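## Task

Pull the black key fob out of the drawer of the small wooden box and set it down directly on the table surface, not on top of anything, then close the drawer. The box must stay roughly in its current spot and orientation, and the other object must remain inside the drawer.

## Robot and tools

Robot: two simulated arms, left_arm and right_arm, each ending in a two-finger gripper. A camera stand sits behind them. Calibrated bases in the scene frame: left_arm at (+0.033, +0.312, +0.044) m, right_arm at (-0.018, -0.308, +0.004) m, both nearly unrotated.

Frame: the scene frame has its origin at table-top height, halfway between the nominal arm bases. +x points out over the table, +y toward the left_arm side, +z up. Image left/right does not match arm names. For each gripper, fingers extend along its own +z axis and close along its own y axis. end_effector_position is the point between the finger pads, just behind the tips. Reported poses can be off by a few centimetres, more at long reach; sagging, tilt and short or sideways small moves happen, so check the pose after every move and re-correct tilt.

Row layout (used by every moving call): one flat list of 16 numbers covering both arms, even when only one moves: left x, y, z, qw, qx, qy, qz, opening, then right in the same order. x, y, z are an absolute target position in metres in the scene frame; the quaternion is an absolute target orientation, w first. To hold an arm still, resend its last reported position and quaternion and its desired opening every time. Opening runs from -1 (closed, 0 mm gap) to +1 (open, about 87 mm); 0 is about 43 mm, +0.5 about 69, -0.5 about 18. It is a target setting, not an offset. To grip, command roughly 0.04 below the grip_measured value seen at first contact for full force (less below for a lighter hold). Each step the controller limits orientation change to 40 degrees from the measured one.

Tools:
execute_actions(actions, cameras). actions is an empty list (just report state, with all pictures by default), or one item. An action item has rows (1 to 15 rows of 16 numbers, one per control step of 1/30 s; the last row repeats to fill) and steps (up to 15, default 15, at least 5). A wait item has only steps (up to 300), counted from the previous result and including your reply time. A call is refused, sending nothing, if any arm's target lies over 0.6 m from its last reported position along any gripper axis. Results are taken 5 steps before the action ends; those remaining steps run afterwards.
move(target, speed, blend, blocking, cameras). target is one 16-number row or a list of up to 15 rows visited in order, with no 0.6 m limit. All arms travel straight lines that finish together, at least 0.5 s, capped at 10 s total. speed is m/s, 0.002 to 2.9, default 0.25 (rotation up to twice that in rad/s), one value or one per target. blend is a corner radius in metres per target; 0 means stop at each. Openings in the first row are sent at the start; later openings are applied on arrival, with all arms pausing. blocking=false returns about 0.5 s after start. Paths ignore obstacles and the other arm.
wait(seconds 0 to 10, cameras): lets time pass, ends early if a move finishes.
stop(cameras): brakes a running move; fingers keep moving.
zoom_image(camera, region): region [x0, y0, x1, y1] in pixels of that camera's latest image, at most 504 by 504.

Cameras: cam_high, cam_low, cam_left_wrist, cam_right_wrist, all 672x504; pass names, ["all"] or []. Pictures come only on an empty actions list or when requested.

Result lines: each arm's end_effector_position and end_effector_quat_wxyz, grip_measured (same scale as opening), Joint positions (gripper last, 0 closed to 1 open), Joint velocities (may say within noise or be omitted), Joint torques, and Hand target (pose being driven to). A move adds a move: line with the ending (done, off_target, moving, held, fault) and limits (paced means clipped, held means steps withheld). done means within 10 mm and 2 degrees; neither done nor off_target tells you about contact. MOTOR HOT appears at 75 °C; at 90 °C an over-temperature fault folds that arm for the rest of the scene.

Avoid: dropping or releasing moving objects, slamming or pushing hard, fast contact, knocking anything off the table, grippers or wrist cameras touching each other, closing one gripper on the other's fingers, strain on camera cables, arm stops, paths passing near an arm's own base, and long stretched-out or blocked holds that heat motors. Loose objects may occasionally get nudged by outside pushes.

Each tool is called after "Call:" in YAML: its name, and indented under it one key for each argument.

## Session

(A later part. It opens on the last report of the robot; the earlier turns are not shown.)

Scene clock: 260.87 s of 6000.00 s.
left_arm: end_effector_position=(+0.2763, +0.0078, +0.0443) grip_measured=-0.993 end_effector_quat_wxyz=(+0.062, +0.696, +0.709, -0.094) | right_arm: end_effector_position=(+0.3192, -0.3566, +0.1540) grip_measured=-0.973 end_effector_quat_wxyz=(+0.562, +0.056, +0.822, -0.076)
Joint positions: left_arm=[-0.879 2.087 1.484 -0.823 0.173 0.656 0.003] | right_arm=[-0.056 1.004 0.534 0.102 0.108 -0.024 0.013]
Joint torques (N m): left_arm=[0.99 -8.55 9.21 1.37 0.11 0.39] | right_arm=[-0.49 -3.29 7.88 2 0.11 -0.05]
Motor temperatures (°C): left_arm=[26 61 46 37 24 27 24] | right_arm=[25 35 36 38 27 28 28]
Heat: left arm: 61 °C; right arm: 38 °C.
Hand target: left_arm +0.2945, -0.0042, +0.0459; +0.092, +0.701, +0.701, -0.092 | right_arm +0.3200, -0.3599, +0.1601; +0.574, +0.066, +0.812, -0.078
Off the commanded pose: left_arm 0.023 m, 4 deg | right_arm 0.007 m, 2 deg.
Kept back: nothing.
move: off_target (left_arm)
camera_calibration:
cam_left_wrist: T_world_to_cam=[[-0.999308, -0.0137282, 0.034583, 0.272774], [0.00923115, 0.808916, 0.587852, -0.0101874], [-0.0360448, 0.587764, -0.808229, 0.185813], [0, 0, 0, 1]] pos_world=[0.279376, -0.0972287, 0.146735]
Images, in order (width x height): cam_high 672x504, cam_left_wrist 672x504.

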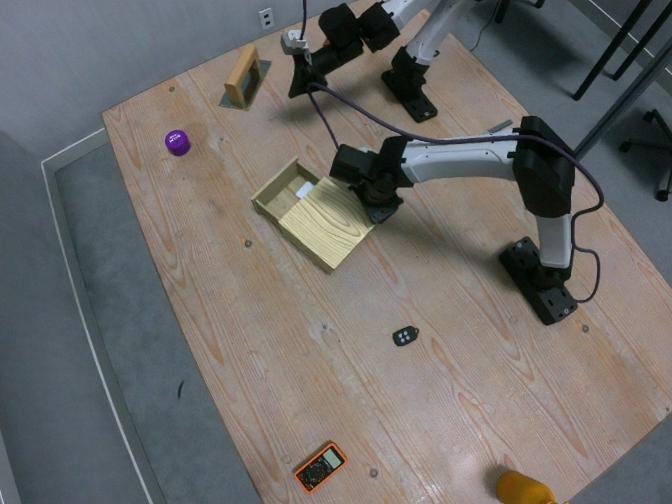

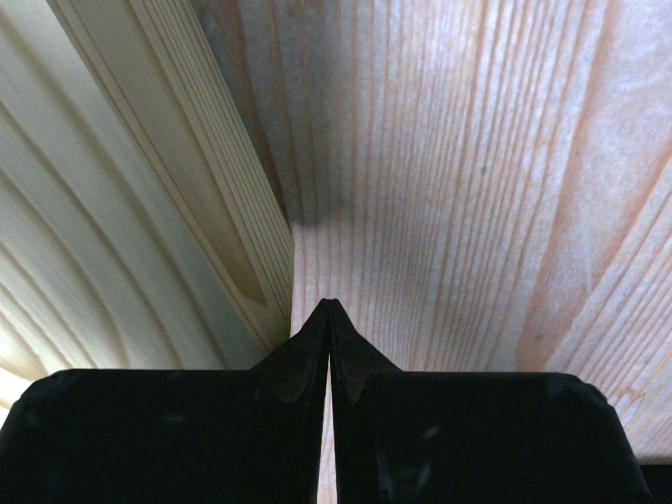

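Call:
move:
  target: [0.335,-0.015,0.045,0.0923,0.701,0.701,-0.0923,-1,0.32,-0.36,0.16,0.574,0.066,0.812,-0.078,-1]
  speed: 0.06
  cameras: ["cam_high","cam_left_wrist"]

Scene clock: 262.13 s of 6000.00 s.
left_arm: end_effector_position=(+0.3143, +0.0036, +0.0447) grip_measured=-0.993 end_effector_quat_wxyz=(+0.051, +0.694, +0.712, -0.090) | right_arm: end_effector_position=(+0.3192, -0.3566, +0.1540) grip_measured=-0.973 end_effector_quat_wxyz=(+0.562, +0.056, +0.822, -0.076)
Joint positions: left_arm=[-0.819 2.214 1.691 -0.935 0.174 0.712 0.003] | right_arm=[-0.056 1.004 0.534 0.102 0.108 -0.024 0.013]
Joint torques (N m): left_arm=[0.46 -9.66 9.5 1.54 0.18 0.38] | right_arm=[-0.53 -3.26 8.01 1.98 0.11 -0.02]
Motor temperatures (°C): left_arm=[26 61 46 37 24 27 23] | right_arm=[25 35 36 38 27 28 28]
Heat: left arm: 61 °C; right arm: 38 °C.
Hand target: left_arm +0.3341, -0.0139, +0.0466; +0.092, +0.701, +0.701, -0.092 | right_arm +0.3200, -0.3599, +0.1601; +0.574, +0.066, +0.812, -0.078
Off the commanded pose: left_arm 0.028 m, 5 deg | right_arm 0.007 m, 2 deg.
Kept back: nothing.
move: off_target (left_arm)
camera_calibration:
cam_left_wrist: T_world_to_cam=[[-0.998806, -0.0199439, 0.0445949, 0.310087], [0.0110925, 0.796432, 0.604626, -0.00871247], [-0.0475754, 0.604399, -0.79526, 0.192883], [0, 0, 0, 1]] pos_world=[0.31899, -0.103455, 0.144832]
Images, in order (width x height): cam_high 672x504, cam_left_wrist 672x504.

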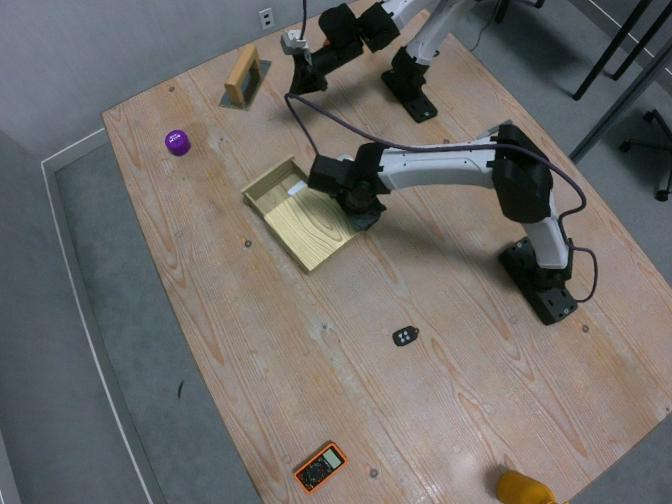

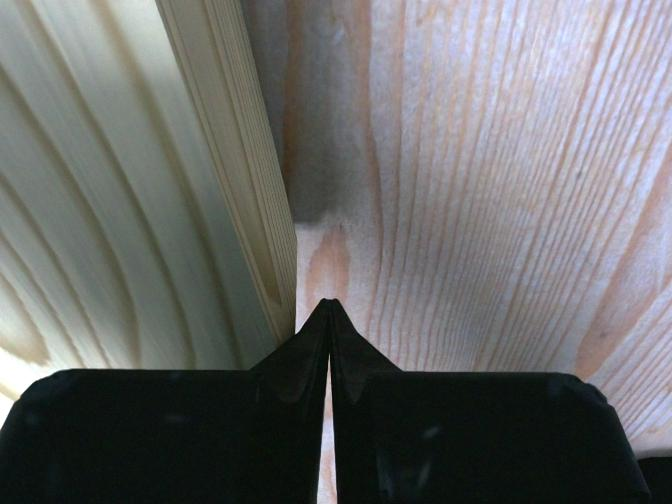

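Call:
move:
  target:
    - [0.285,0.02,0.06,0.0923,0.701,0.701,-0.0923,-1,0.32,-0.36,0.16,0.574,0.066,0.812,-0.078,-1]
    - [0.26,0.08,0.15,0.14,0.5,0.85,-0.08,-1,0.32,-0.36,0.16,0.574,0.066,0.812,-0.078,-1]
    - [0.36,0.14,0.13,0.174,0,0.985,0,-1,0.36,-0.30,0.15,0.2,-0.05,0.975,0.02,-1]
    - [0.37,0.104,0.04,0.174,0,0.985,0,-1,0.43,-0.26,0.10,0.128,-0.05,0.985,0.01,-1]
  speed: 0.25
  blend: [0.01,0.03,0.02,0]
  cameras: ["all"]

Scene clock: 277.23 s of 6000.00 s.
left_arm: end_effector_position=(+0.3662, +0.1034, +0.0411) grip_measured=-0.993 end_effector_quat_wxyz=(+0.165, +0.005, +0.986, -0.005) | right_arm: end_effector_position=(+0.4248, -0.2593, +0.0990) grip_measured=-0.973 end_effector_quat_wxyz=(+0.126, -0.055, +0.990, +0.014)
Joint positions: left_arm=[-0.577 1.991 1.313 -0.606 -0.17 -0.547 0.003] | right_arm=[0.133 2.185 2.016 -1.149 -0.017 -0.007 0.013]
Joint torques (N m): left_arm=[-0.12 -9.13 6.46 1.34 -0.3 0.07] | right_arm=[0.08 -8.54 10.96 0.64 0.11 -0.05]
Motor temperatures (°C): left_arm=[26 60 47 37 24 27 23] | right_arm=[25 35 36 38 27 28 28]
Heat: left arm: 60 °C; right arm: 38 °C.
Hand target: left_arm +0.3699, +0.1041, +0.0400; +0.174, +0.000, +0.985, +0.000 | right_arm +0.4299, -0.2600, +0.0999; +0.129, -0.050, +0.990, +0.010
Off the commanded pose: left_arm 0.004 m, 1 deg | right_arm 0.005 m, 1 deg.
Kept back: nothing.
move: done
camera_calibration:
cam_left_wrist: T_world_to_cam=[[-0.00967077, -0.999945, -0.00417025, 0.105203], [-0.869371, 0.00634724, 0.494119, 0.322116], [-0.494065, 0.00840401, -0.869384, 0.360361], [0, 0, 0, 1]] pos_world=[0.459098, 0.100125, 0.154567]
cam_right_wrist: T_world_to_cam=[[0.133607, -0.990976, -0.0107991, -0.314485], [-0.802723, -0.114604, 0.585236, 0.272961], [-0.581192, -0.069523, -0.810791, 0.449262], [0, 0, 0, 1]] pos_world=[0.522238, -0.24913, 0.201115]

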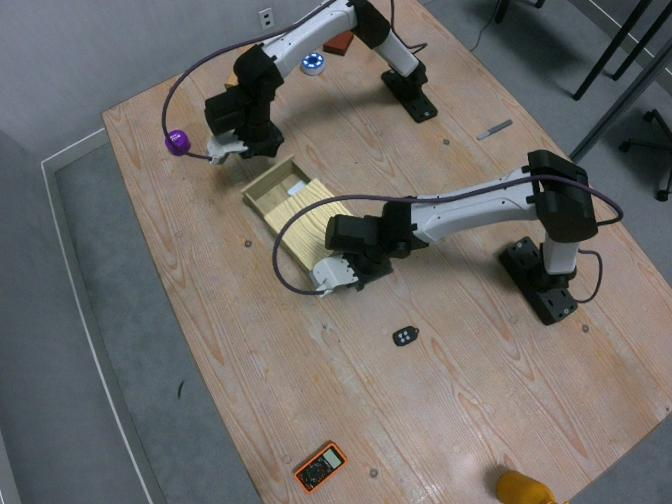

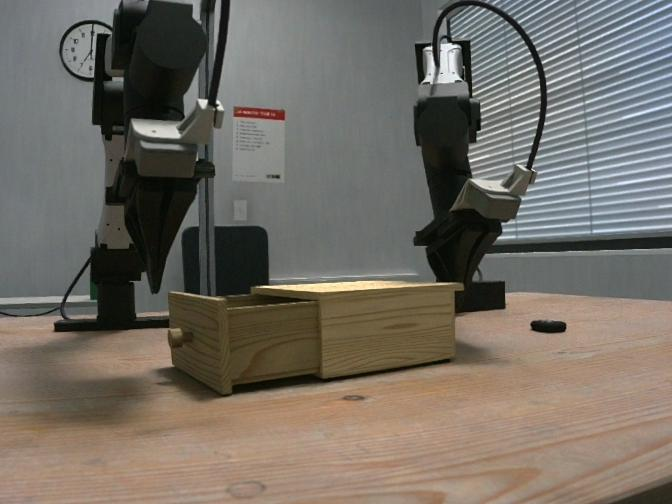

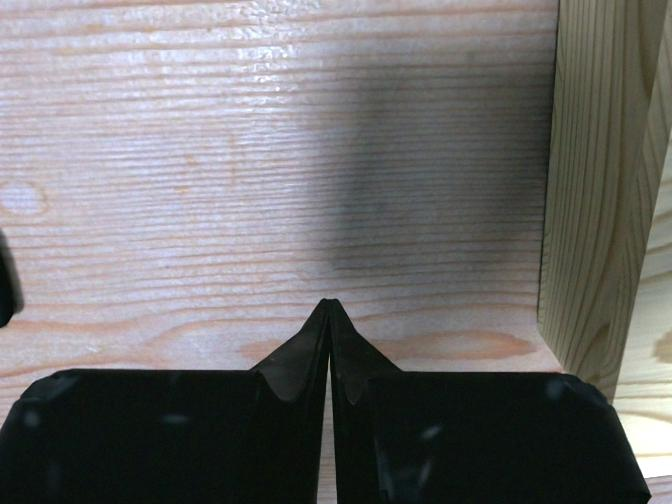

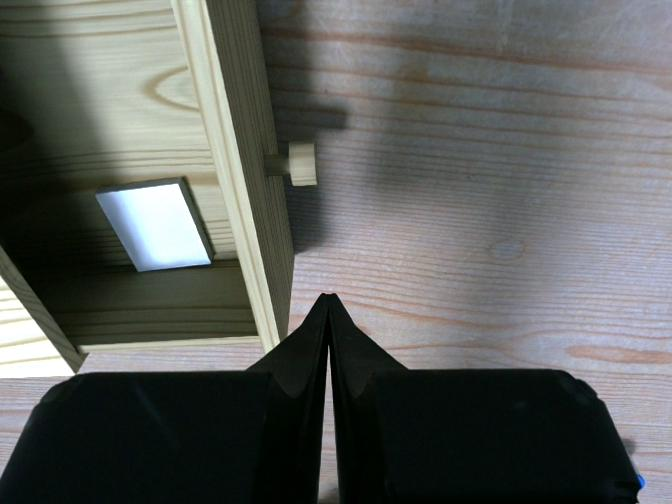

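Call:
move:
  target:
    - [0.37,0.104,0.04,0.174,0,0.985,0,-1,0.455,-0.29,0.10,0.128,-0.05,0.985,0.01,-1]
    - [0.37,0.104,0.04,0.174,0,0.985,0,-1,0.455,-0.29,0.048,0.128,-0.05,0.985,0.01,-1]
    - [0.37,0.104,0.04,0.174,0,0.985,0,-1,0.455,-0.24,0.048,0.128,-0.05,0.985,0.01,-1]
  speed: [0.2,0.2,0.05]
  cameras: ["cam_high","cam_low","cam_right_wrist"]

Scene clock: 280.73 s of 6000.00 s.
left_arm: end_effector_position=(+0.3664, +0.1033, +0.0411) grip_measured=-0.993 end_effector_quat_wxyz=(+0.166, +0.005, +0.986, -0.005) | right_arm: end_effector_position=(+0.4485, -0.2551, +0.0521) grip_measured=-0.973 end_effector_quat_wxyz=(+0.124, -0.048, +0.991, -0.004)
Joint positions: left_arm=[-0.577 1.991 1.313 -0.605 -0.17 -0.547 0.003] | right_arm=[0.149 2.305 2.028 -1.046 0.025 0.02 0.013]
Joint torques (N m): left_arm=[-0.1 -9.09 6.39 1.34 -0.3 0.06] | right_arm=[2.15 -8.7 10.62 0.73 -0.22 0.02]
Motor temperatures (°C): left_arm=[26 59 47 37 24 27 23] | right_arm=[25 35 36 37 27 28 28]
Heat: left arm: 59 °C; right arm: 37 °C.
Hand target: left_arm +0.3699, +0.1041, +0.0400; +0.174, +0.000, +0.985, +0.000 | right_arm +0.4545, -0.2401, +0.0483; +0.129, -0.050, +0.990, +0.010
Off the commanded pose: left_arm 0.004 m, 1 deg | right_arm 0.017 m, 2 deg.
Kept back: nothing.
move: off_target (right_arm)
camera_calibration:
cam_right_wrist: T_world_to_cam=[[0.114427, -0.99318, 0.0223699, -0.307624], [-0.80414, -0.0793782, 0.589116, 0.329411], [-0.583322, -0.0853993, -0.807739, 0.421999], [0, 0, 0, 1]] pos_world=[0.546254, -0.24334, 0.153685]
Images, in order (width x height): cam_high 672x504, cam_low 672x504, cam_right_wrist 672x504.

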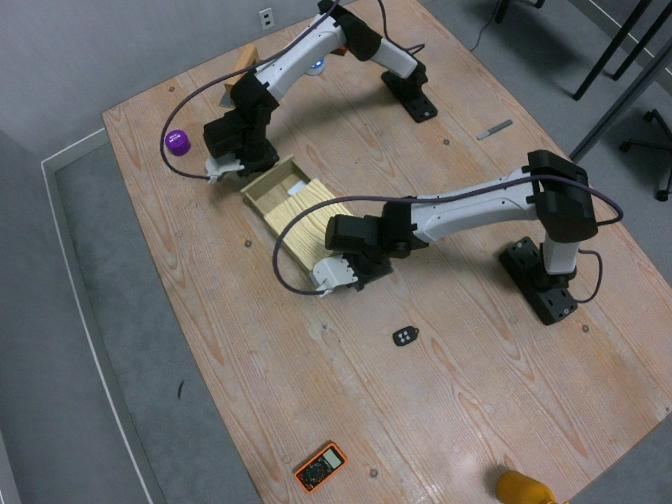

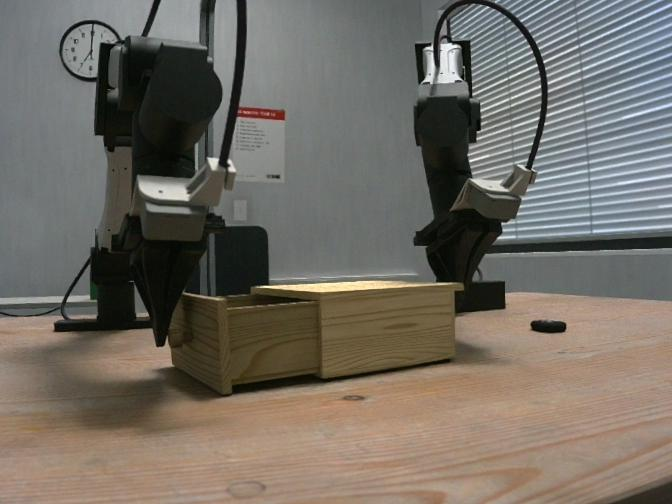

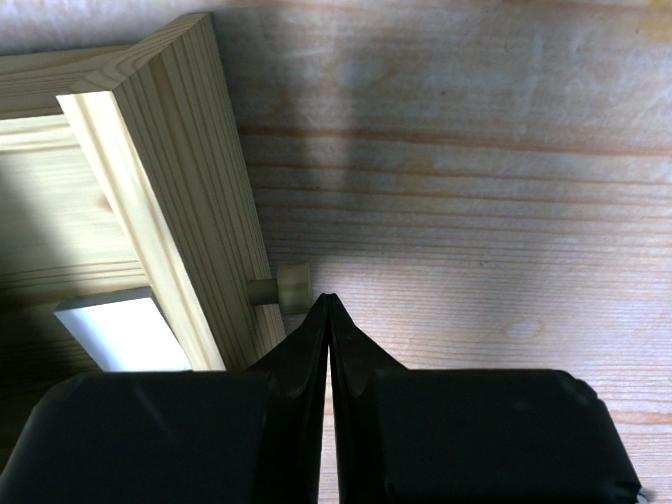

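Call:
move:
  target:
    - [0.37,0.104,0.04,0.174,0,0.985,0,-1,0.455,-0.175,0.048,0.128,-0.05,0.985,0.01,-1]
  speed: 0.05
  cameras: ["cam_high","cam_low","cam_right_wrist"]

Scene clock: 282.67 s of 6000.00 s.
left_arm: end_effector_position=(+0.3664, +0.1033, +0.0411) grip_measured=-0.993 end_effector_quat_wxyz=(+0.166, +0.005, +0.986, -0.005) | right_arm: end_effector_position=(+0.4457, -0.2080, +0.0529) grip_measured=-0.974 end_effector_quat_wxyz=(+0.116, -0.045, +0.992, -0.032)
Joint positions: left_arm=[-0.577 1.991 1.313 -0.605 -0.17 -0.547 0.003] | right_arm=[0.269 2.368 2.142 -1.127 0.107 0.137 0.013]
Joint torques (N m): left_arm=[-0.08 -9.1 6.45 1.34 -0.32 0.07] | right_arm=[3.37 -8.85 11.06 0.9 -0.64 0.12]
Motor temperatures (°C): left_arm=[26 59 47 37 24 27 23] | right_arm=[25 36 36 37 27 28 28]
Heat: left arm: 59 °C; right arm: 37 °C.
Hand target: left_arm +0.3699, +0.1041, +0.0400; +0.174, +0.000, +0.985, +0.000 | right_arm +0.4530, -0.1757, +0.0492; +0.128, -0.051, +0.990, +0.010
Off the commanded pose: left_arm 0.004 m, 1 deg | right_arm 0.035 m, 5 deg.
Kept back: nothing.
move: off_target (right_arm)
camera_calibration:
cam_right_wrist: T_world_to_cam=[[0.101806, -0.991802, 0.0772248, -0.257521], [-0.796848, -0.034829, 0.603175, 0.335651], [-0.595541, -0.122943, -0.793861, 0.422057], [0, 0, 0, 1]] pos_world=[0.545033, -0.191831, 0.152486]
Images, in order (width x height): cam_high 672x504, cam_low 672x504, cam_right_wrist 672x504.

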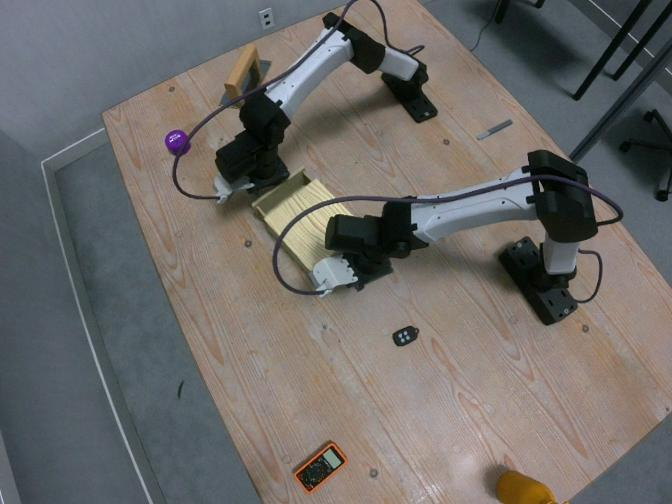

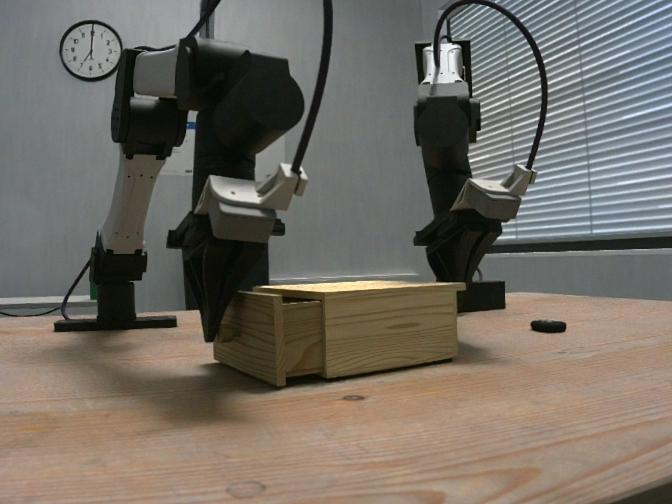

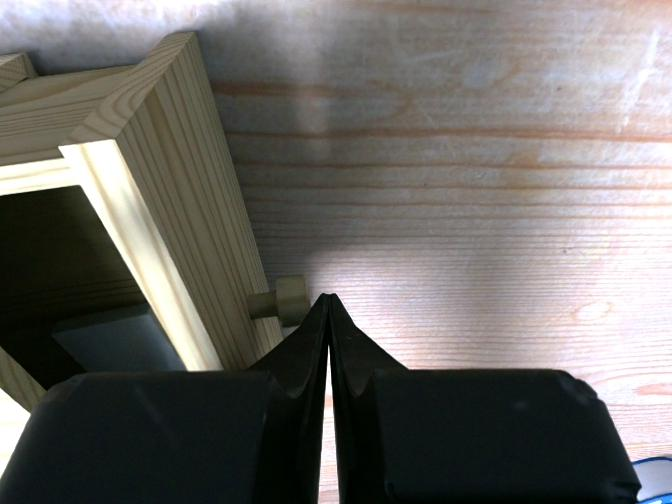

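Call:
move:
  target:
    - [0.37,0.104,0.04,0.174,0,0.985,0,-1,0.455,-0.118,0.048,0.128,-0.05,0.985,0.01,-1]
  speed: 0.05
  cameras: ["cam_high","cam_low","cam_right_wrist"]

Scene clock: 284.40 s of 6000.00 s.
left_arm: end_effector_position=(+0.3664, +0.1033, +0.0411) grip_measured=-0.993 end_effector_quat_wxyz=(+0.166, +0.005, +0.986, -0.005) | right_arm: end_effector_position=(+0.4574, -0.1472, +0.0537) grip_measured=-0.974 end_effector_quat_wxyz=(+0.135, -0.045, +0.990, -0.024)
Joint positions: left_arm=[-0.577 1.991 1.313 -0.605 -0.17 -0.547 0.003] | right_arm=[0.379 2.49 2.361 -1.196 0.125 0.243 0.013]
Joint torques (N m): left_arm=[-0.1 -9.14 6.43 1.34 -0.3 0.07] | right_arm=[3.25 -9.42 10.81 0.66 -0.55 0.18]
Motor temperatures (°C): left_arm=[25 58 46 36 24 27 23] | right_arm=[25 36 36 37 27 28 28]
Heat: left arm: 58 °C; right arm: 37 °C.
Hand target: left_arm +0.3699, +0.1041, +0.0400; +0.174, +0.000, +0.985, +0.000 | right_arm +0.4538, -0.1189, +0.0486; +0.130, -0.051, +0.990, +0.010
Off the commanded pose: left_arm 0.004 m, 1 deg | right_arm 0.030 m, 4 deg.
Kept back: nothing.
move: off_target (right_arm)
camera_calibration:
cam_right_wrist: T_world_to_cam=[[0.102751, -0.992709, 0.063011, -0.198248], [-0.818508, -0.0483845, 0.572455, 0.356196], [-0.565232, -0.110395, -0.817512, 0.426384], [0, 0, 0, 1]] pos_world=[0.552925, -0.132498, 0.15716]
Images, in order (width x height): cam_high 672x504, cam_low 672x504, cam_right_wrist 672x504.

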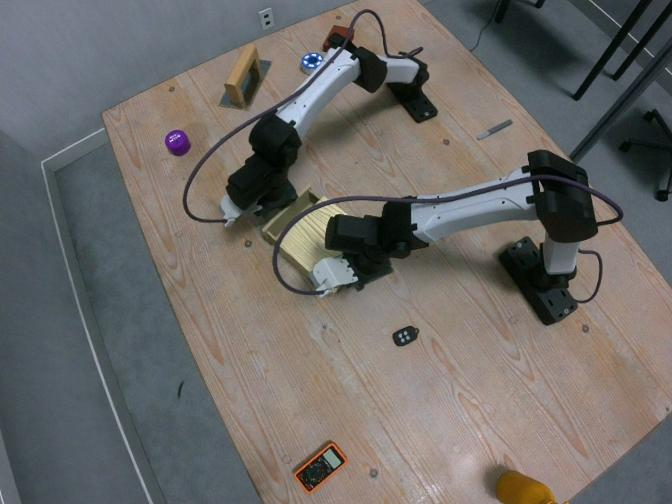

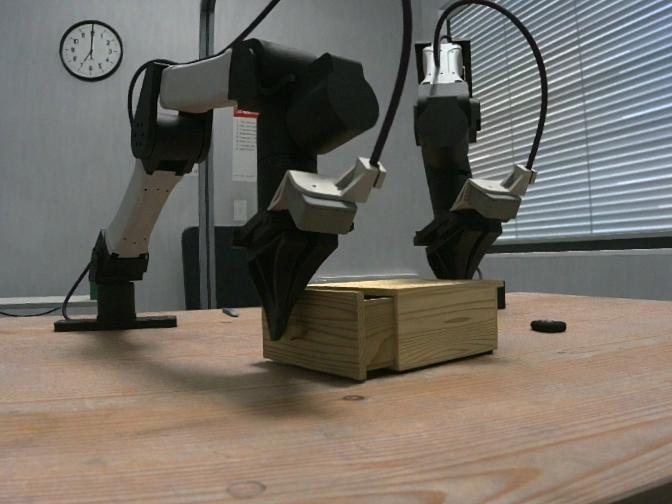

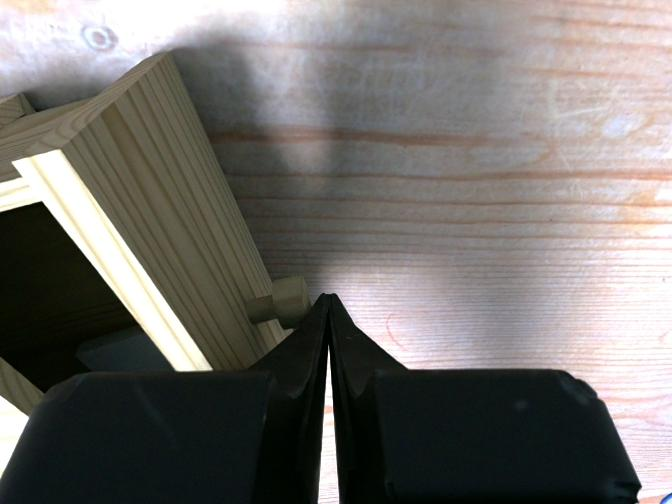

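Call:
move:
  target:
    - [0.37,0.104,0.04,0.174,0,0.985,0,-1,0.445,-0.085,0.048,0.128,-0.05,0.985,0.01,-1]
  speed: 0.05
  cameras: ["cam_high","cam_low","cam_left_wrist","cam_right_wrist"]

Scene clock: 285.73 s of 6000.00 s.
left_arm: end_effector_position=(+0.3670, +0.1042, +0.0412) grip_measured=-0.993 end_effector_quat_wxyz=(+0.167, +0.004, +0.986, -0.003) | right_arm: end_effector_position=(+0.4492, -0.1225, +0.0545) grip_measured=-0.974 end_effector_quat_wxyz=(+0.135, -0.044, +0.989, -0.033)
Joint positions: left_arm=[-0.577 1.991 1.313 -0.605 -0.177 -0.548 0.003] | right_arm=[0.437 2.52 2.42 -1.24 0.156 0.301 0.013]
Joint torques (N m): left_arm=[-0.08 -9.09 6.49 1.34 -0.25 0.08] | right_arm=[4.16 -9.61 11.02 0.77 -0.71 0.25]
Motor temperatures (°C): left_arm=[25 58 46 36 24 27 23] | right_arm=[25 36 36 37 27 28 28]
Heat: left arm: 58 °C; right arm: 37 °C.
Hand target: left_arm +0.3699, +0.1041, +0.0400; +0.174, +0.000, +0.985, +0.000 | right_arm +0.4432, -0.0865, +0.0490; +0.130, -0.051, +0.990, +0.010
Off the commanded pose: left_arm 0.003 m, 1 deg | right_arm 0.038 m, 5 deg.
Kept back: nothing.
move: off_target (right_arm)
camera_calibration:
cam_left_wrist: T_world_to_cam=[[-0.00673732, -0.999941, -0.0085538, 0.105138], [-0.871384, 0.00167441, 0.490599, 0.32412], [-0.490555, 0.010759, -0.871344, 0.359303], [0, 0, 0, 1]] pos_world=[0.459399, 0.100723, 0.154963]
cam_right_wrist: T_world_to_cam=[[0.0976473, -0.991963, 0.0804596, -0.171455], [-0.8188, -0.0341192, 0.573065, 0.352135], [-0.565714, -0.121838, -0.815551, 0.423818], [0, 0, 0, 1]] pos_world=[0.54483, -0.106425, 0.157644]

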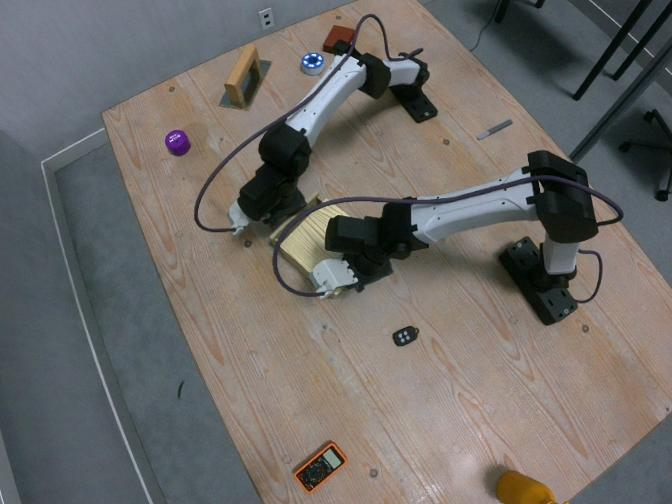

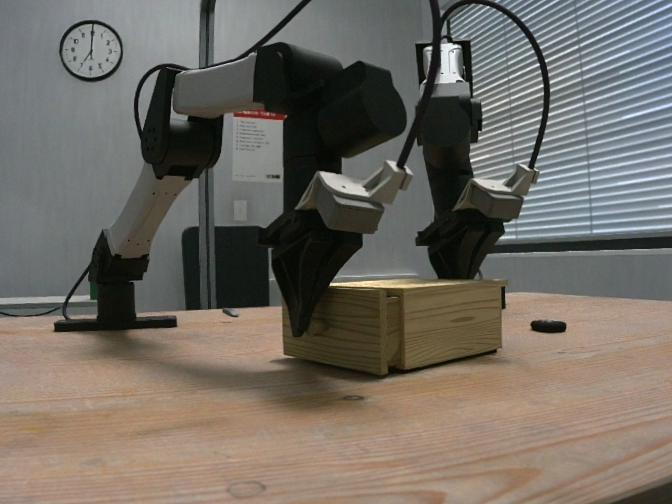

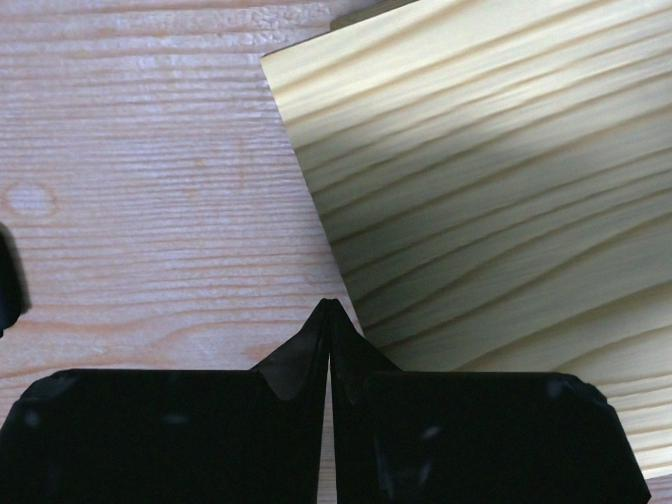

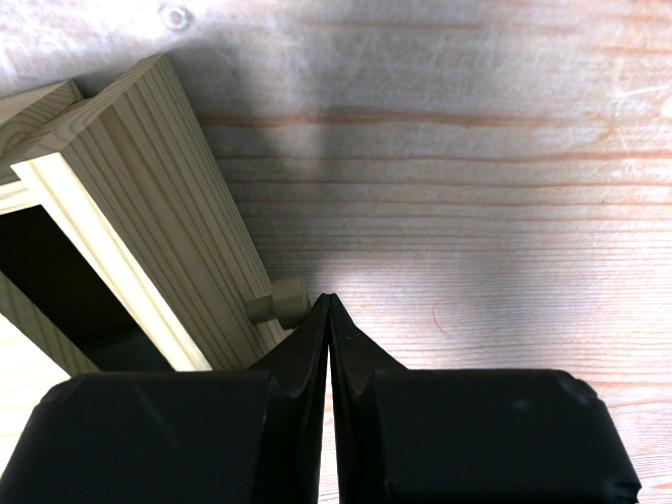

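Call:
move:
  target:
    - [0.37,0.104,0.04,0.174,0,0.985,0,-1,0.436,-0.06,0.048,0.128,-0.05,0.985,0.01,-1]
  speed: 0.05
  cameras: ["cam_high","cam_low","cam_right_wrist"]

Scene clock: 286.80 s of 6000.00 s.
left_arm: end_effector_position=(+0.3673, +0.1050, +0.0412) grip_measured=-0.993 end_effector_quat_wxyz=(+0.168, +0.003, +0.986, -0.001) | right_arm: end_effector_position=(+0.4415, -0.1020, +0.0560) grip_measured=-0.974 end_effector_quat_wxyz=(+0.136, -0.044, +0.989, -0.039)
Joint positions: left_arm=[-0.577 1.991 1.313 -0.606 -0.181 -0.548 0.003] | right_arm=[0.485 2.545 2.473 -1.278 0.179 0.346 0.013]
Joint velocities: left_arm=[within noise] | right_arm=[-0.007 0.017 0.046 -0.022 0.007 0.037 -0.03]
Joint torques (N m): left_arm=[-0.06 -9.1 6.43 1.34 -0.21 0.07] | right_arm=[4.52 -9.46 10.81 0.86 -0.73 0.3]
Motor temperatures (°C): left_arm=[25 58 46 36 24 27 23] | right_arm=[25 36 36 36 27 28 28]
Heat: left arm: 58 °C; right arm: 36 °C.
Hand target: left_arm +0.3700, +0.1040, +0.0400; +0.174, +0.000, +0.985, +0.000 | right_arm +0.4337, -0.0619, +0.0493; +0.130, -0.051, +0.990, +0.010
Off the commanded pose: left_arm 0.003 m, 1 deg | right_arm 0.043 m, 6 deg.
Kept back: nothing.
move: off_target (right_arm)
camera_calibration:
cam_right_wrist: T_world_to_cam=[[0.0964419, -0.991028, 0.092537, -0.150599], [-0.820248, -0.0264685, 0.571396, 0.347114], [-0.56382, -0.13101, -0.815441, 0.421401], [0, 0, 0, 1]] pos_world=[0.536837, -0.0848529, 0.159224]
Images, in order (width x height): cam_high 672x504, cam_low 672x504, cam_right_wrist 672x504.

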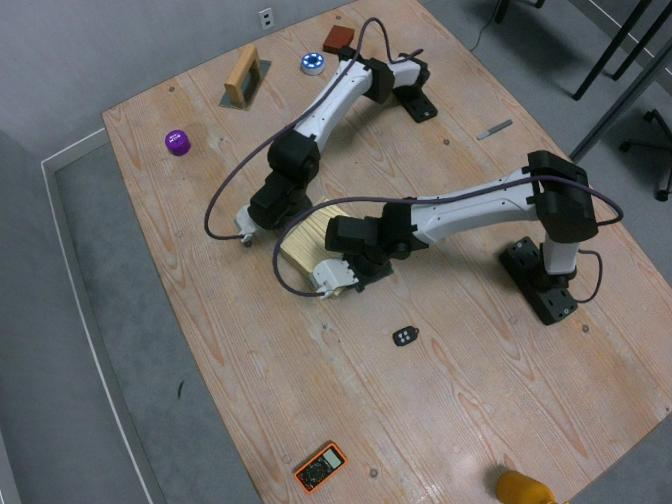

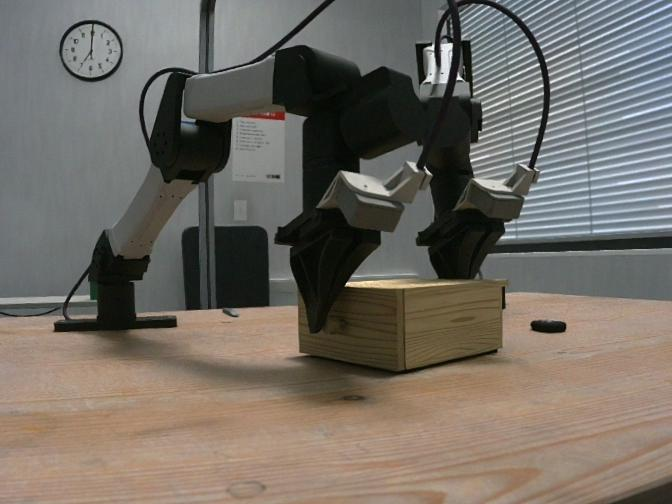

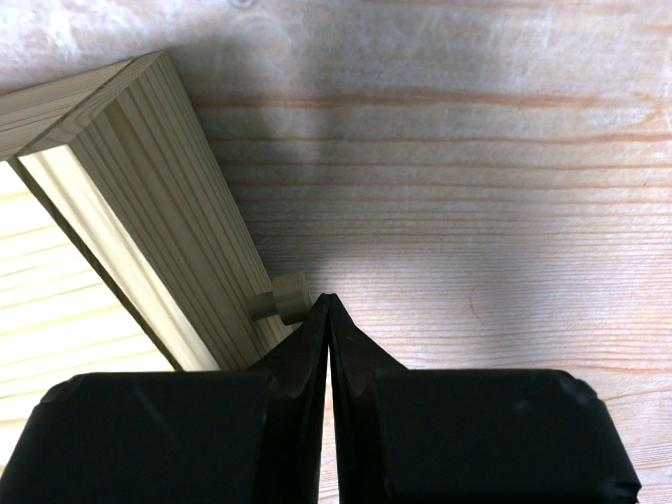

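Call:
move:
  target:
    - [0.37,0.104,0.04,0.174,0,0.985,0,-1,0.430,-0.045,0.048,0.128,-0.05,0.985,0.01,-1]
  speed: 0.04
  cameras: ["cam_low","cam_right_wrist","cam_left_wrist"]

Scene clock: 287.73 s of 6000.00 s.
left_arm: end_effector_position=(+0.3671, +0.1063, +0.0411) grip_measured=-0.993 end_effector_quat_wxyz=(+0.168, +0.003, +0.986, +0.003) | right_arm: end_effector_position=(+0.4398, -0.0988, +0.0600) grip_measured=-0.974 end_effector_quat_wxyz=(+0.141, -0.040, +0.988, -0.051)
Joint positions: left_arm=[-0.577 1.991 1.313 -0.609 -0.187 -0.548 0.003] | right_arm=[0.501 2.553 2.503 -1.303 0.21 0.366 0.013]
Joint velocities: left_arm=[within noise] | right_arm=[-0.007 0.032 0.051 -0.051 -0.051 0.037 -0.003]
Joint torques (N m): left_arm=[-0.06 -9.09 6.42 1.37 -0.16 0.07] | right_arm=[5.91 -9.06 10.4 0.92 -0.98 0.43]
Motor temperatures (°C): left_arm=[25 58 46 36 24 27 23] | right_arm=[25 37 37 36 28 28 28]
Heat: left arm: 58 °C; right arm: 37 °C.
Hand target: left_arm +0.3699, +0.1041, +0.0400; +0.174, +0.000, +0.985, +0.000 | right_arm +0.4265, -0.0481, +0.0500; +0.130, -0.052, +0.990, +0.009
Off the commanded pose: left_arm 0.004 m, 1 deg | right_arm 0.056 m, 7 deg.
Kept back: nothing.
move: off_target (right_arm)
camera_calibration:
cam_left_wrist: T_world_to_cam=[[-0.00380537, -0.99981, -0.019131, 0.106611], [-0.872282, -0.00603621, 0.488966, 0.325444], [-0.488989, 0.0185483, -0.872093, 0.357918], [0, 0, 0, 1]] pos_world=[0.459302, 0.101916, 0.155047]
cam_right_wrist: T_world_to_cam=[[0.0856044, -0.989513, 0.116342, -0.144223], [-0.82718, -0.00549387, 0.56191, 0.349124], [-0.555378, -0.144338, -0.818976, 0.419252], [0, 0, 0, 1]] pos_world=[0.533978, -0.0802788, 0.16396]
Images, in order (width x height): cam_low 672x504, cam_left_wrist 672x504, cam_right_wrist 672x504.

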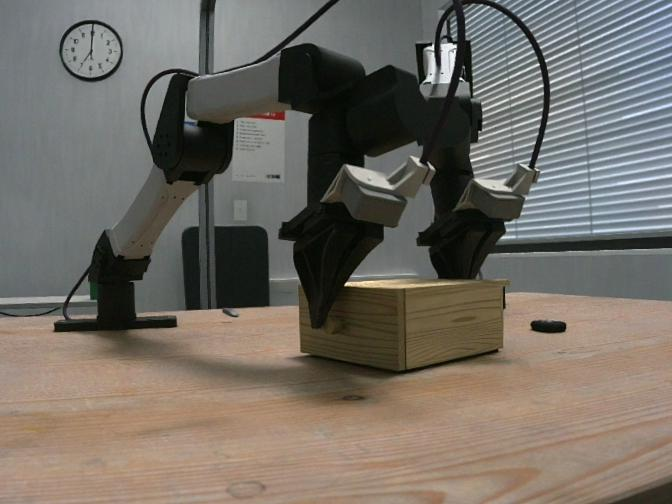

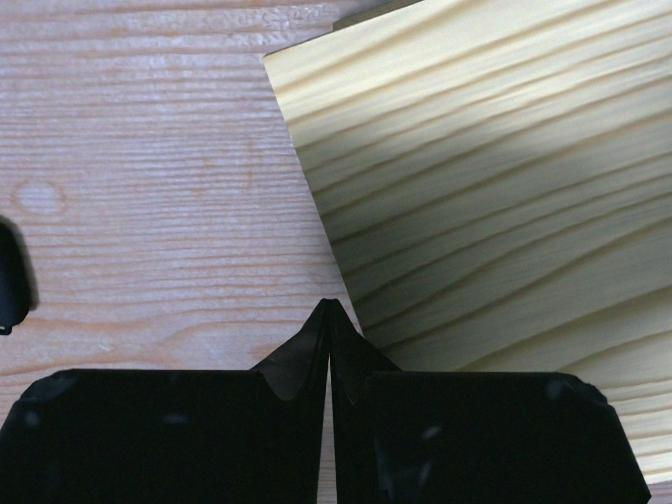

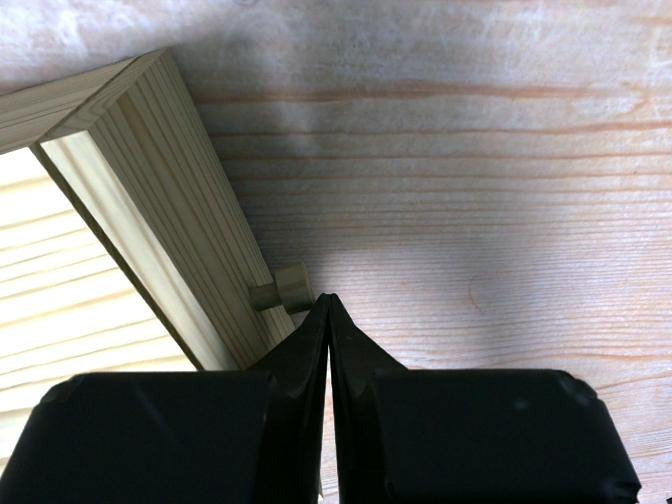

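Call:
move:
  target:
    - [0.37,0.106,0.04,0.174,0,0.985,0,-1,0.44,-0.13,0.06,0.128,-0.05,0.985,0.01,-1]
    - [0.36,0.14,0.15,0.174,0,0.985,0,-1,0.40,-0.25,0.13,0.128,-0.05,0.985,0.01,-1]
    - [0.29,0.22,0.17,0.174,0,0.985,0,-1,0.32,-0.3,0.13,0.128,-0.05,0.985,0.01,-1]
  speed: [0.08,0.25,0.25]
  blend: [0.01,0.03,0]
  cameras: ["cam_low","cam_high","cam_right_wrist"]

Call:
zoom_image:
  camera: "cam_high"
  region: [220, 150, 440, 315]

Scene clock: 290.57 s of 6000.00 s.
left_arm: end_effector_position=(+0.2955, +0.2192, +0.1718) grip_measured=-0.993 end_effector_quat_wxyz=(+0.183, -0.004, +0.983, +0.004) | right_arm: end_effector_position=(+0.3166, -0.3005, +0.1214) grip_measured=-0.974 end_effector_quat_wxyz=(+0.105, -0.046, +0.993, +0.005)
Joint positions: left_arm=[-0.373 1.416 1.183 -0.998 -0.141 -0.361 0.003] | right_arm=[0.051 1.767 1.519 -1.113 -0.016 -0.07 0.013]
Joint torques (N m): left_arm=[0.36 -5.52 6.13 1.21 0.05 0.22] | right_arm=[-0.28 -9.51 6.97 0.8 -0.15 -0.3]
Motor temperatures (°C): left_arm=[25 58 46 36 24 27 23] | right_arm=[25 38 36 36 28 28 28]
Heat: left arm: 58 °C; right arm: 38 °C.
Hand target: left_arm +0.2901, +0.2199, +0.1701; +0.174, +0.000, +0.985, +0.000 | right_arm +0.3198, -0.3000, +0.1301; +0.128, -0.050, +0.990, +0.010
Off the commanded pose: left_arm 0.006 m, 1 deg | right_arm 0.009 m, 3 deg.
Kept back: nothing.
move: off_target (right_arm)
camera_calibration:
cam_right_wrist: T_world_to_cam=[[0.113071, -0.993585, 0.00169344, -0.336416], [-0.780308, -0.0877443, 0.61921, 0.165264], [-0.61509, -0.0713361, -0.785224, 0.408825], [0, 0, 0, 1]] pos_world=[0.41846, -0.290593, 0.219256]
Images, in order (width x height): cam_high 672x504, cam_low 672x504, cam_right_wrist 672x504.

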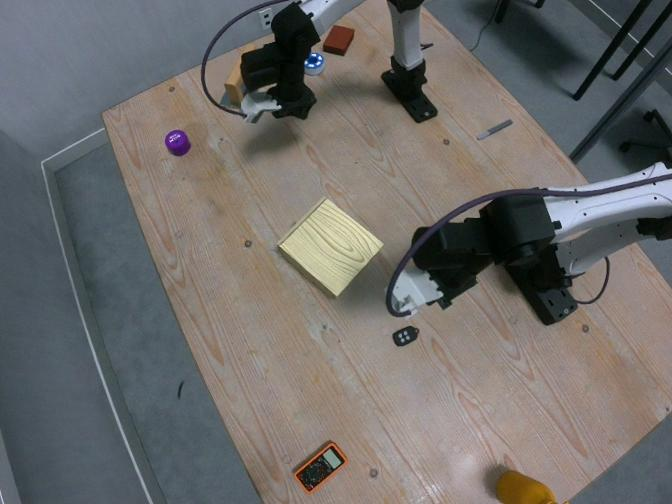

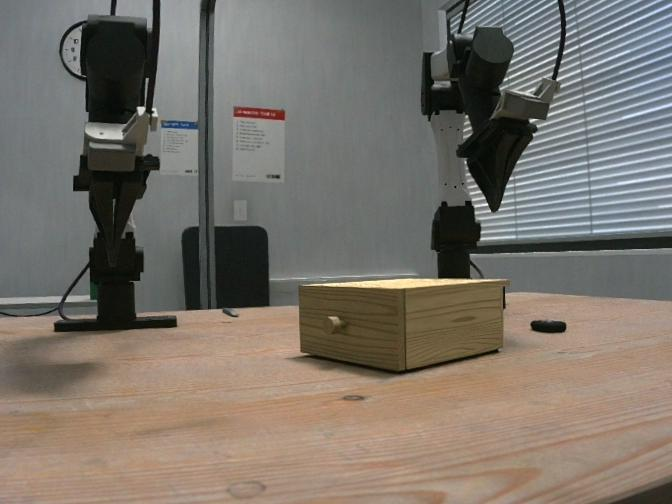

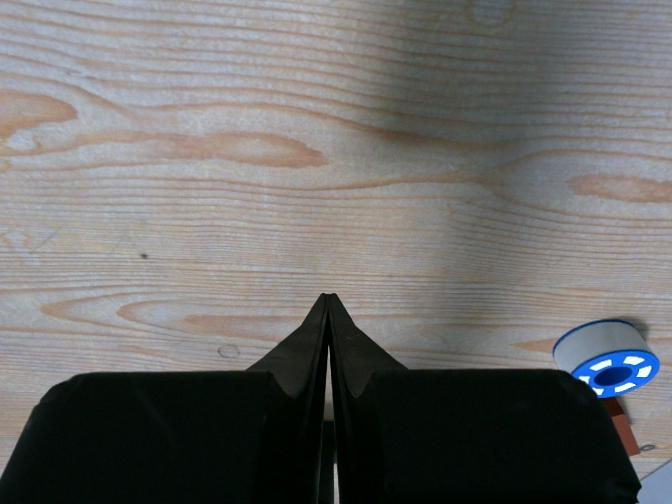

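Scaled by 2.291 from the camera's 672x504 image, which has a finer 960x720 frame.

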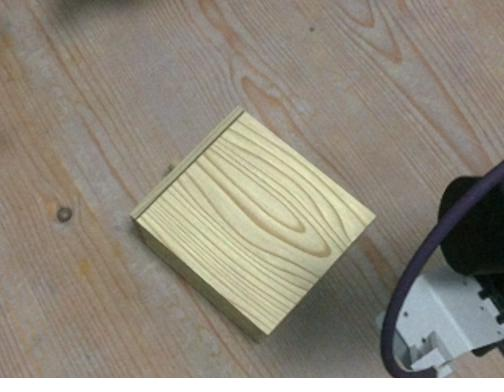

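Call:
move:
  target:
    - [0.43,0.16,0.12,0.1305,0,0.9914,0,-1,0.335,-0.17,0.10,0.1305,0,0.9914,0,-1]
    - [0.44,0.145,0.035,0.1305,0,0.9914,0,-1,0.335,-0.145,0.052,0.1305,0,0.9914,0,-1]
    - [0.44,0.095,0.035,0.1305,0,0.9914,0,-1,0.335,-0.09,0.052,0.1305,0,0.9914,0,-1]
  speed: [0.25,0.15,0.05]
  blend: [0.02,0,0]
  cameras: ["all"]

Scene clock: 294.40 s of 6000.00 s.
left_arm: end_effector_position=(+0.4371, +0.1151, +0.0387) grip_measured=-0.993 end_effector_quat_wxyz=(+0.127, -0.003, +0.992, +0.022) | right_arm: end_effector_position=(+0.3294, -0.0934, +0.0517) grip_measured=-0.974 end_effector_quat_wxyz=(+0.126, -0.004, +0.992, +0.004)
Joint positions: left_arm=[-0.469 2.275 1.764 -0.851 -0.154 -0.462 0.003] | right_arm=[0.583 2.046 1.616 -0.92 0.123 0.531 0.013]
Joint torques (N m): left_arm=[-2 -9.84 8.85 1.28 0.2 -0.06] | right_arm=[0.64 -7.28 10.84 0.53 0.24 -0.06]
Motor temperatures (°C): left_arm=[25 58 46 36 24 27 23] | right_arm=[25 38 36 36 27 28 28]
Heat: left arm: 58 °C; right arm: 38 °C.
Hand target: left_arm +0.4393, +0.0955, +0.0354; +0.130, +0.000, +0.991, +0.000 | right_arm +0.3349, -0.0902, +0.0520; +0.131, +0.000, +0.991, +0.000
Off the commanded pose: left_arm 0.021 m, 3 deg | right_arm 0.007 m, 1 deg.
Kept back: nothing.
move: off_target (left_arm)
camera_calibration:
cam_left_wrist: T_world_to_cam=[[0.0110571, -0.998437, -0.0547763, 0.110197], [-0.828805, -0.0397981, 0.55812, 0.369965], [-0.559428, 0.0392277, -0.82795, 0.416651], [0, 0, 0, 1]] pos_world=[0.538497, 0.108404, 0.144517]
cam_right_wrist: T_world_to_cam=[[0.0299815, -0.999542, -0.00400833, -0.104812], [-0.80991, -0.0266432, 0.585948, 0.253691], [-0.585787, -0.0143212, -0.810339, 0.373767], [0, 0, 0, 1]] pos_world=[0.427558, -0.0926516, 0.153808]

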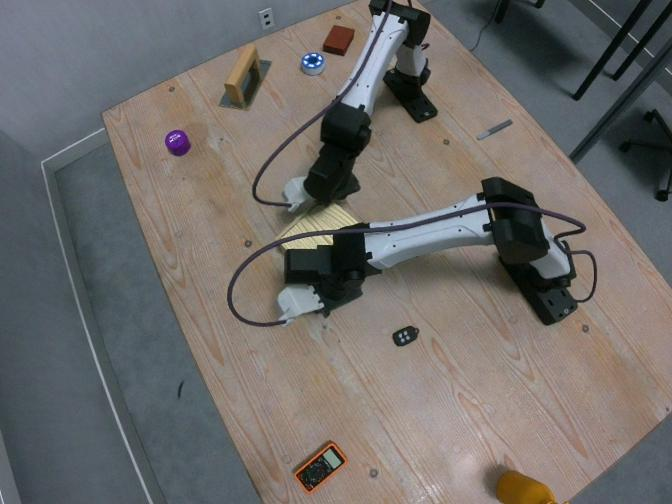

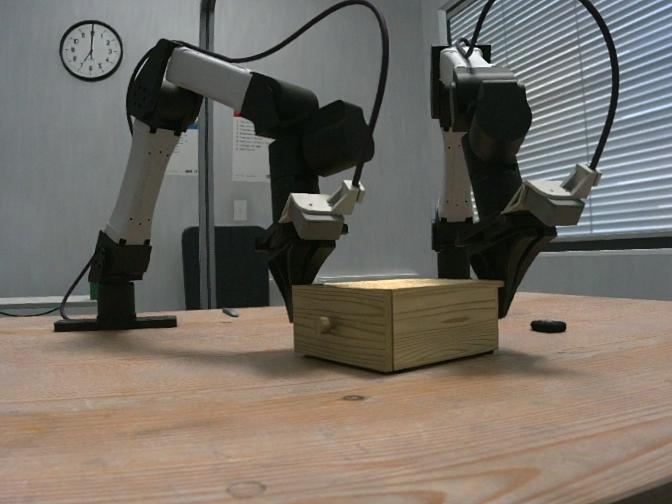

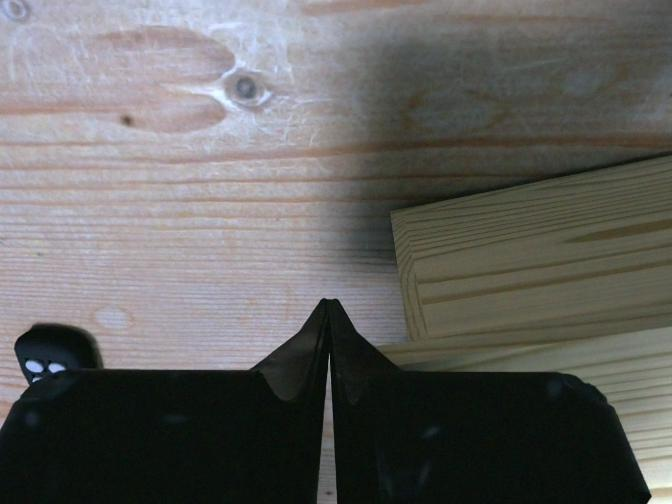

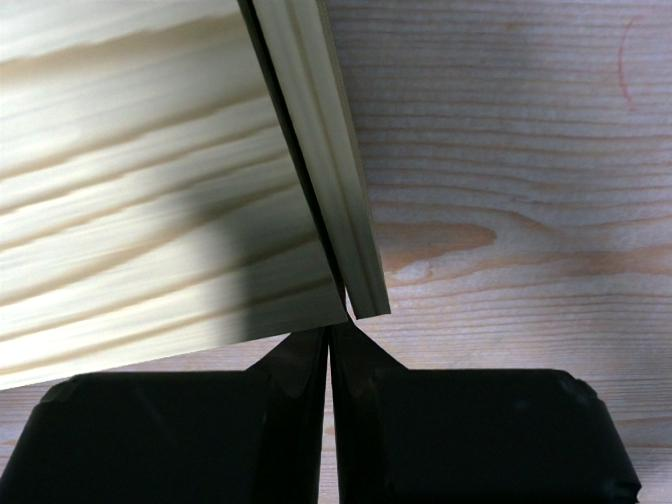

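Call:
move:
  target:
    - [0.437,0.118,0.038,0.1305,0,0.9914,0,-1,0.295,-0.10,0.06,0.1305,0,0.9914,0,-1]
    - [0.437,0.118,0.038,0.1305,0,0.9914,0,-1,0.31,-0.18,0.11,0.1305,0,0.9914,0,-1]
    - [0.437,0.118,0.038,0.1305,0,0.9914,0,-1,0.375,-0.165,0.11,0.1305,0,0.9914,0,-1]
  speed: [0.1,0.2,0.2]
  blend: [0.005,0.01,0]
  cameras: ["cam_high","cam_right_wrist"]

Scene clock: 296.47 s of 6000.00 s.
left_arm: end_effector_position=(+0.4335, +0.1199, +0.0276) grip_measured=-0.993 end_effector_quat_wxyz=(+0.119, -0.001, +0.993, +0.014) | right_arm: end_effector_position=(+0.3694, -0.1651, +0.1081) grip_measured=-0.974 end_effector_quat_wxyz=(+0.129, +0.001, +0.992, -0.004)
Joint positions: left_arm=[-0.454 2.275 1.719 -0.812 -0.129 -0.447 0.003] | right_arm=[0.389 2.04 1.83 -1.12 0.098 0.35 0.013]
Joint torques (N m): left_arm=[0.5 -14 5.82 1.18 0.05 0.22] | right_arm=[-0.58 -7.83 10.95 0.59 0.01 -0.22]
Motor temperatures (°C): left_arm=[25 60 46 36 24 27 23] | right_arm=[25 38 36 36 27 28 28]
Heat: left arm: 60 °C; right arm: 38 °C.
Hand target: left_arm +0.4370, +0.1181, +0.0380; +0.130, +0.000, +0.991, +0.000 | right_arm +0.3749, -0.1651, +0.1100; +0.131, +0.000, +0.991, +0.000
Off the commanded pose: left_arm 0.011 m, 2 deg | right_arm 0.006 m, 1 deg.
Kept back: nothing.
move: off_target (left_arm)
camera_calibration:
cam_right_wrist: T_world_to_cam=[[0.0168031, -0.999795, 0.0112957, -0.174231], [-0.814321, -0.00712889, 0.580371, 0.256631], [-0.580172, -0.0189504, -0.814274, 0.439328], [0, 0, 0, 1]] pos_world=[0.466793, -0.164041, 0.210761]
Images, in order (width x height): cam_high 672x504, cam_right_wrist 672x504.

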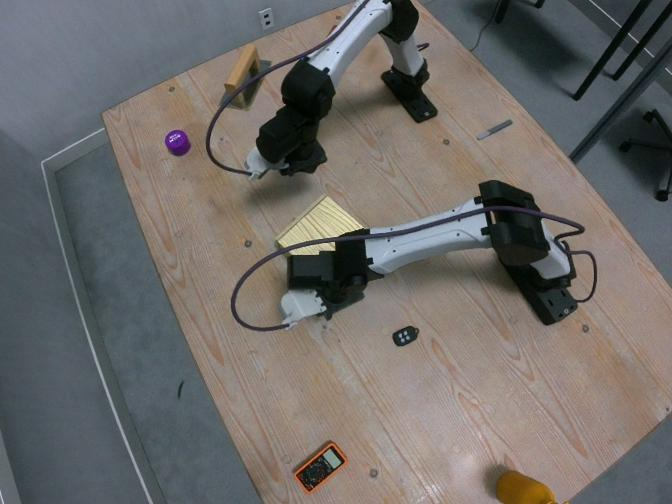

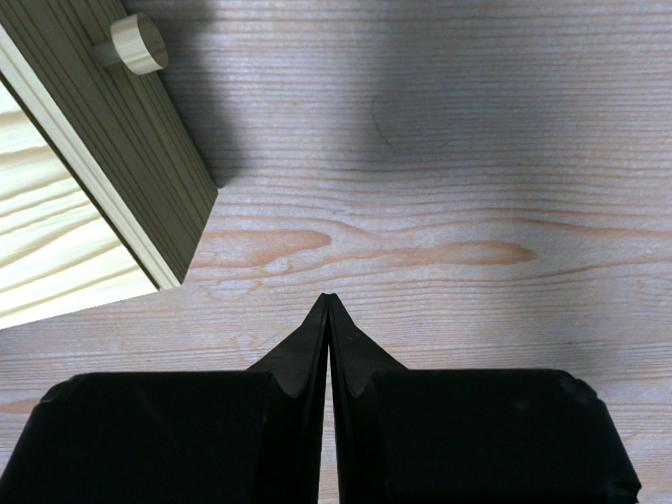

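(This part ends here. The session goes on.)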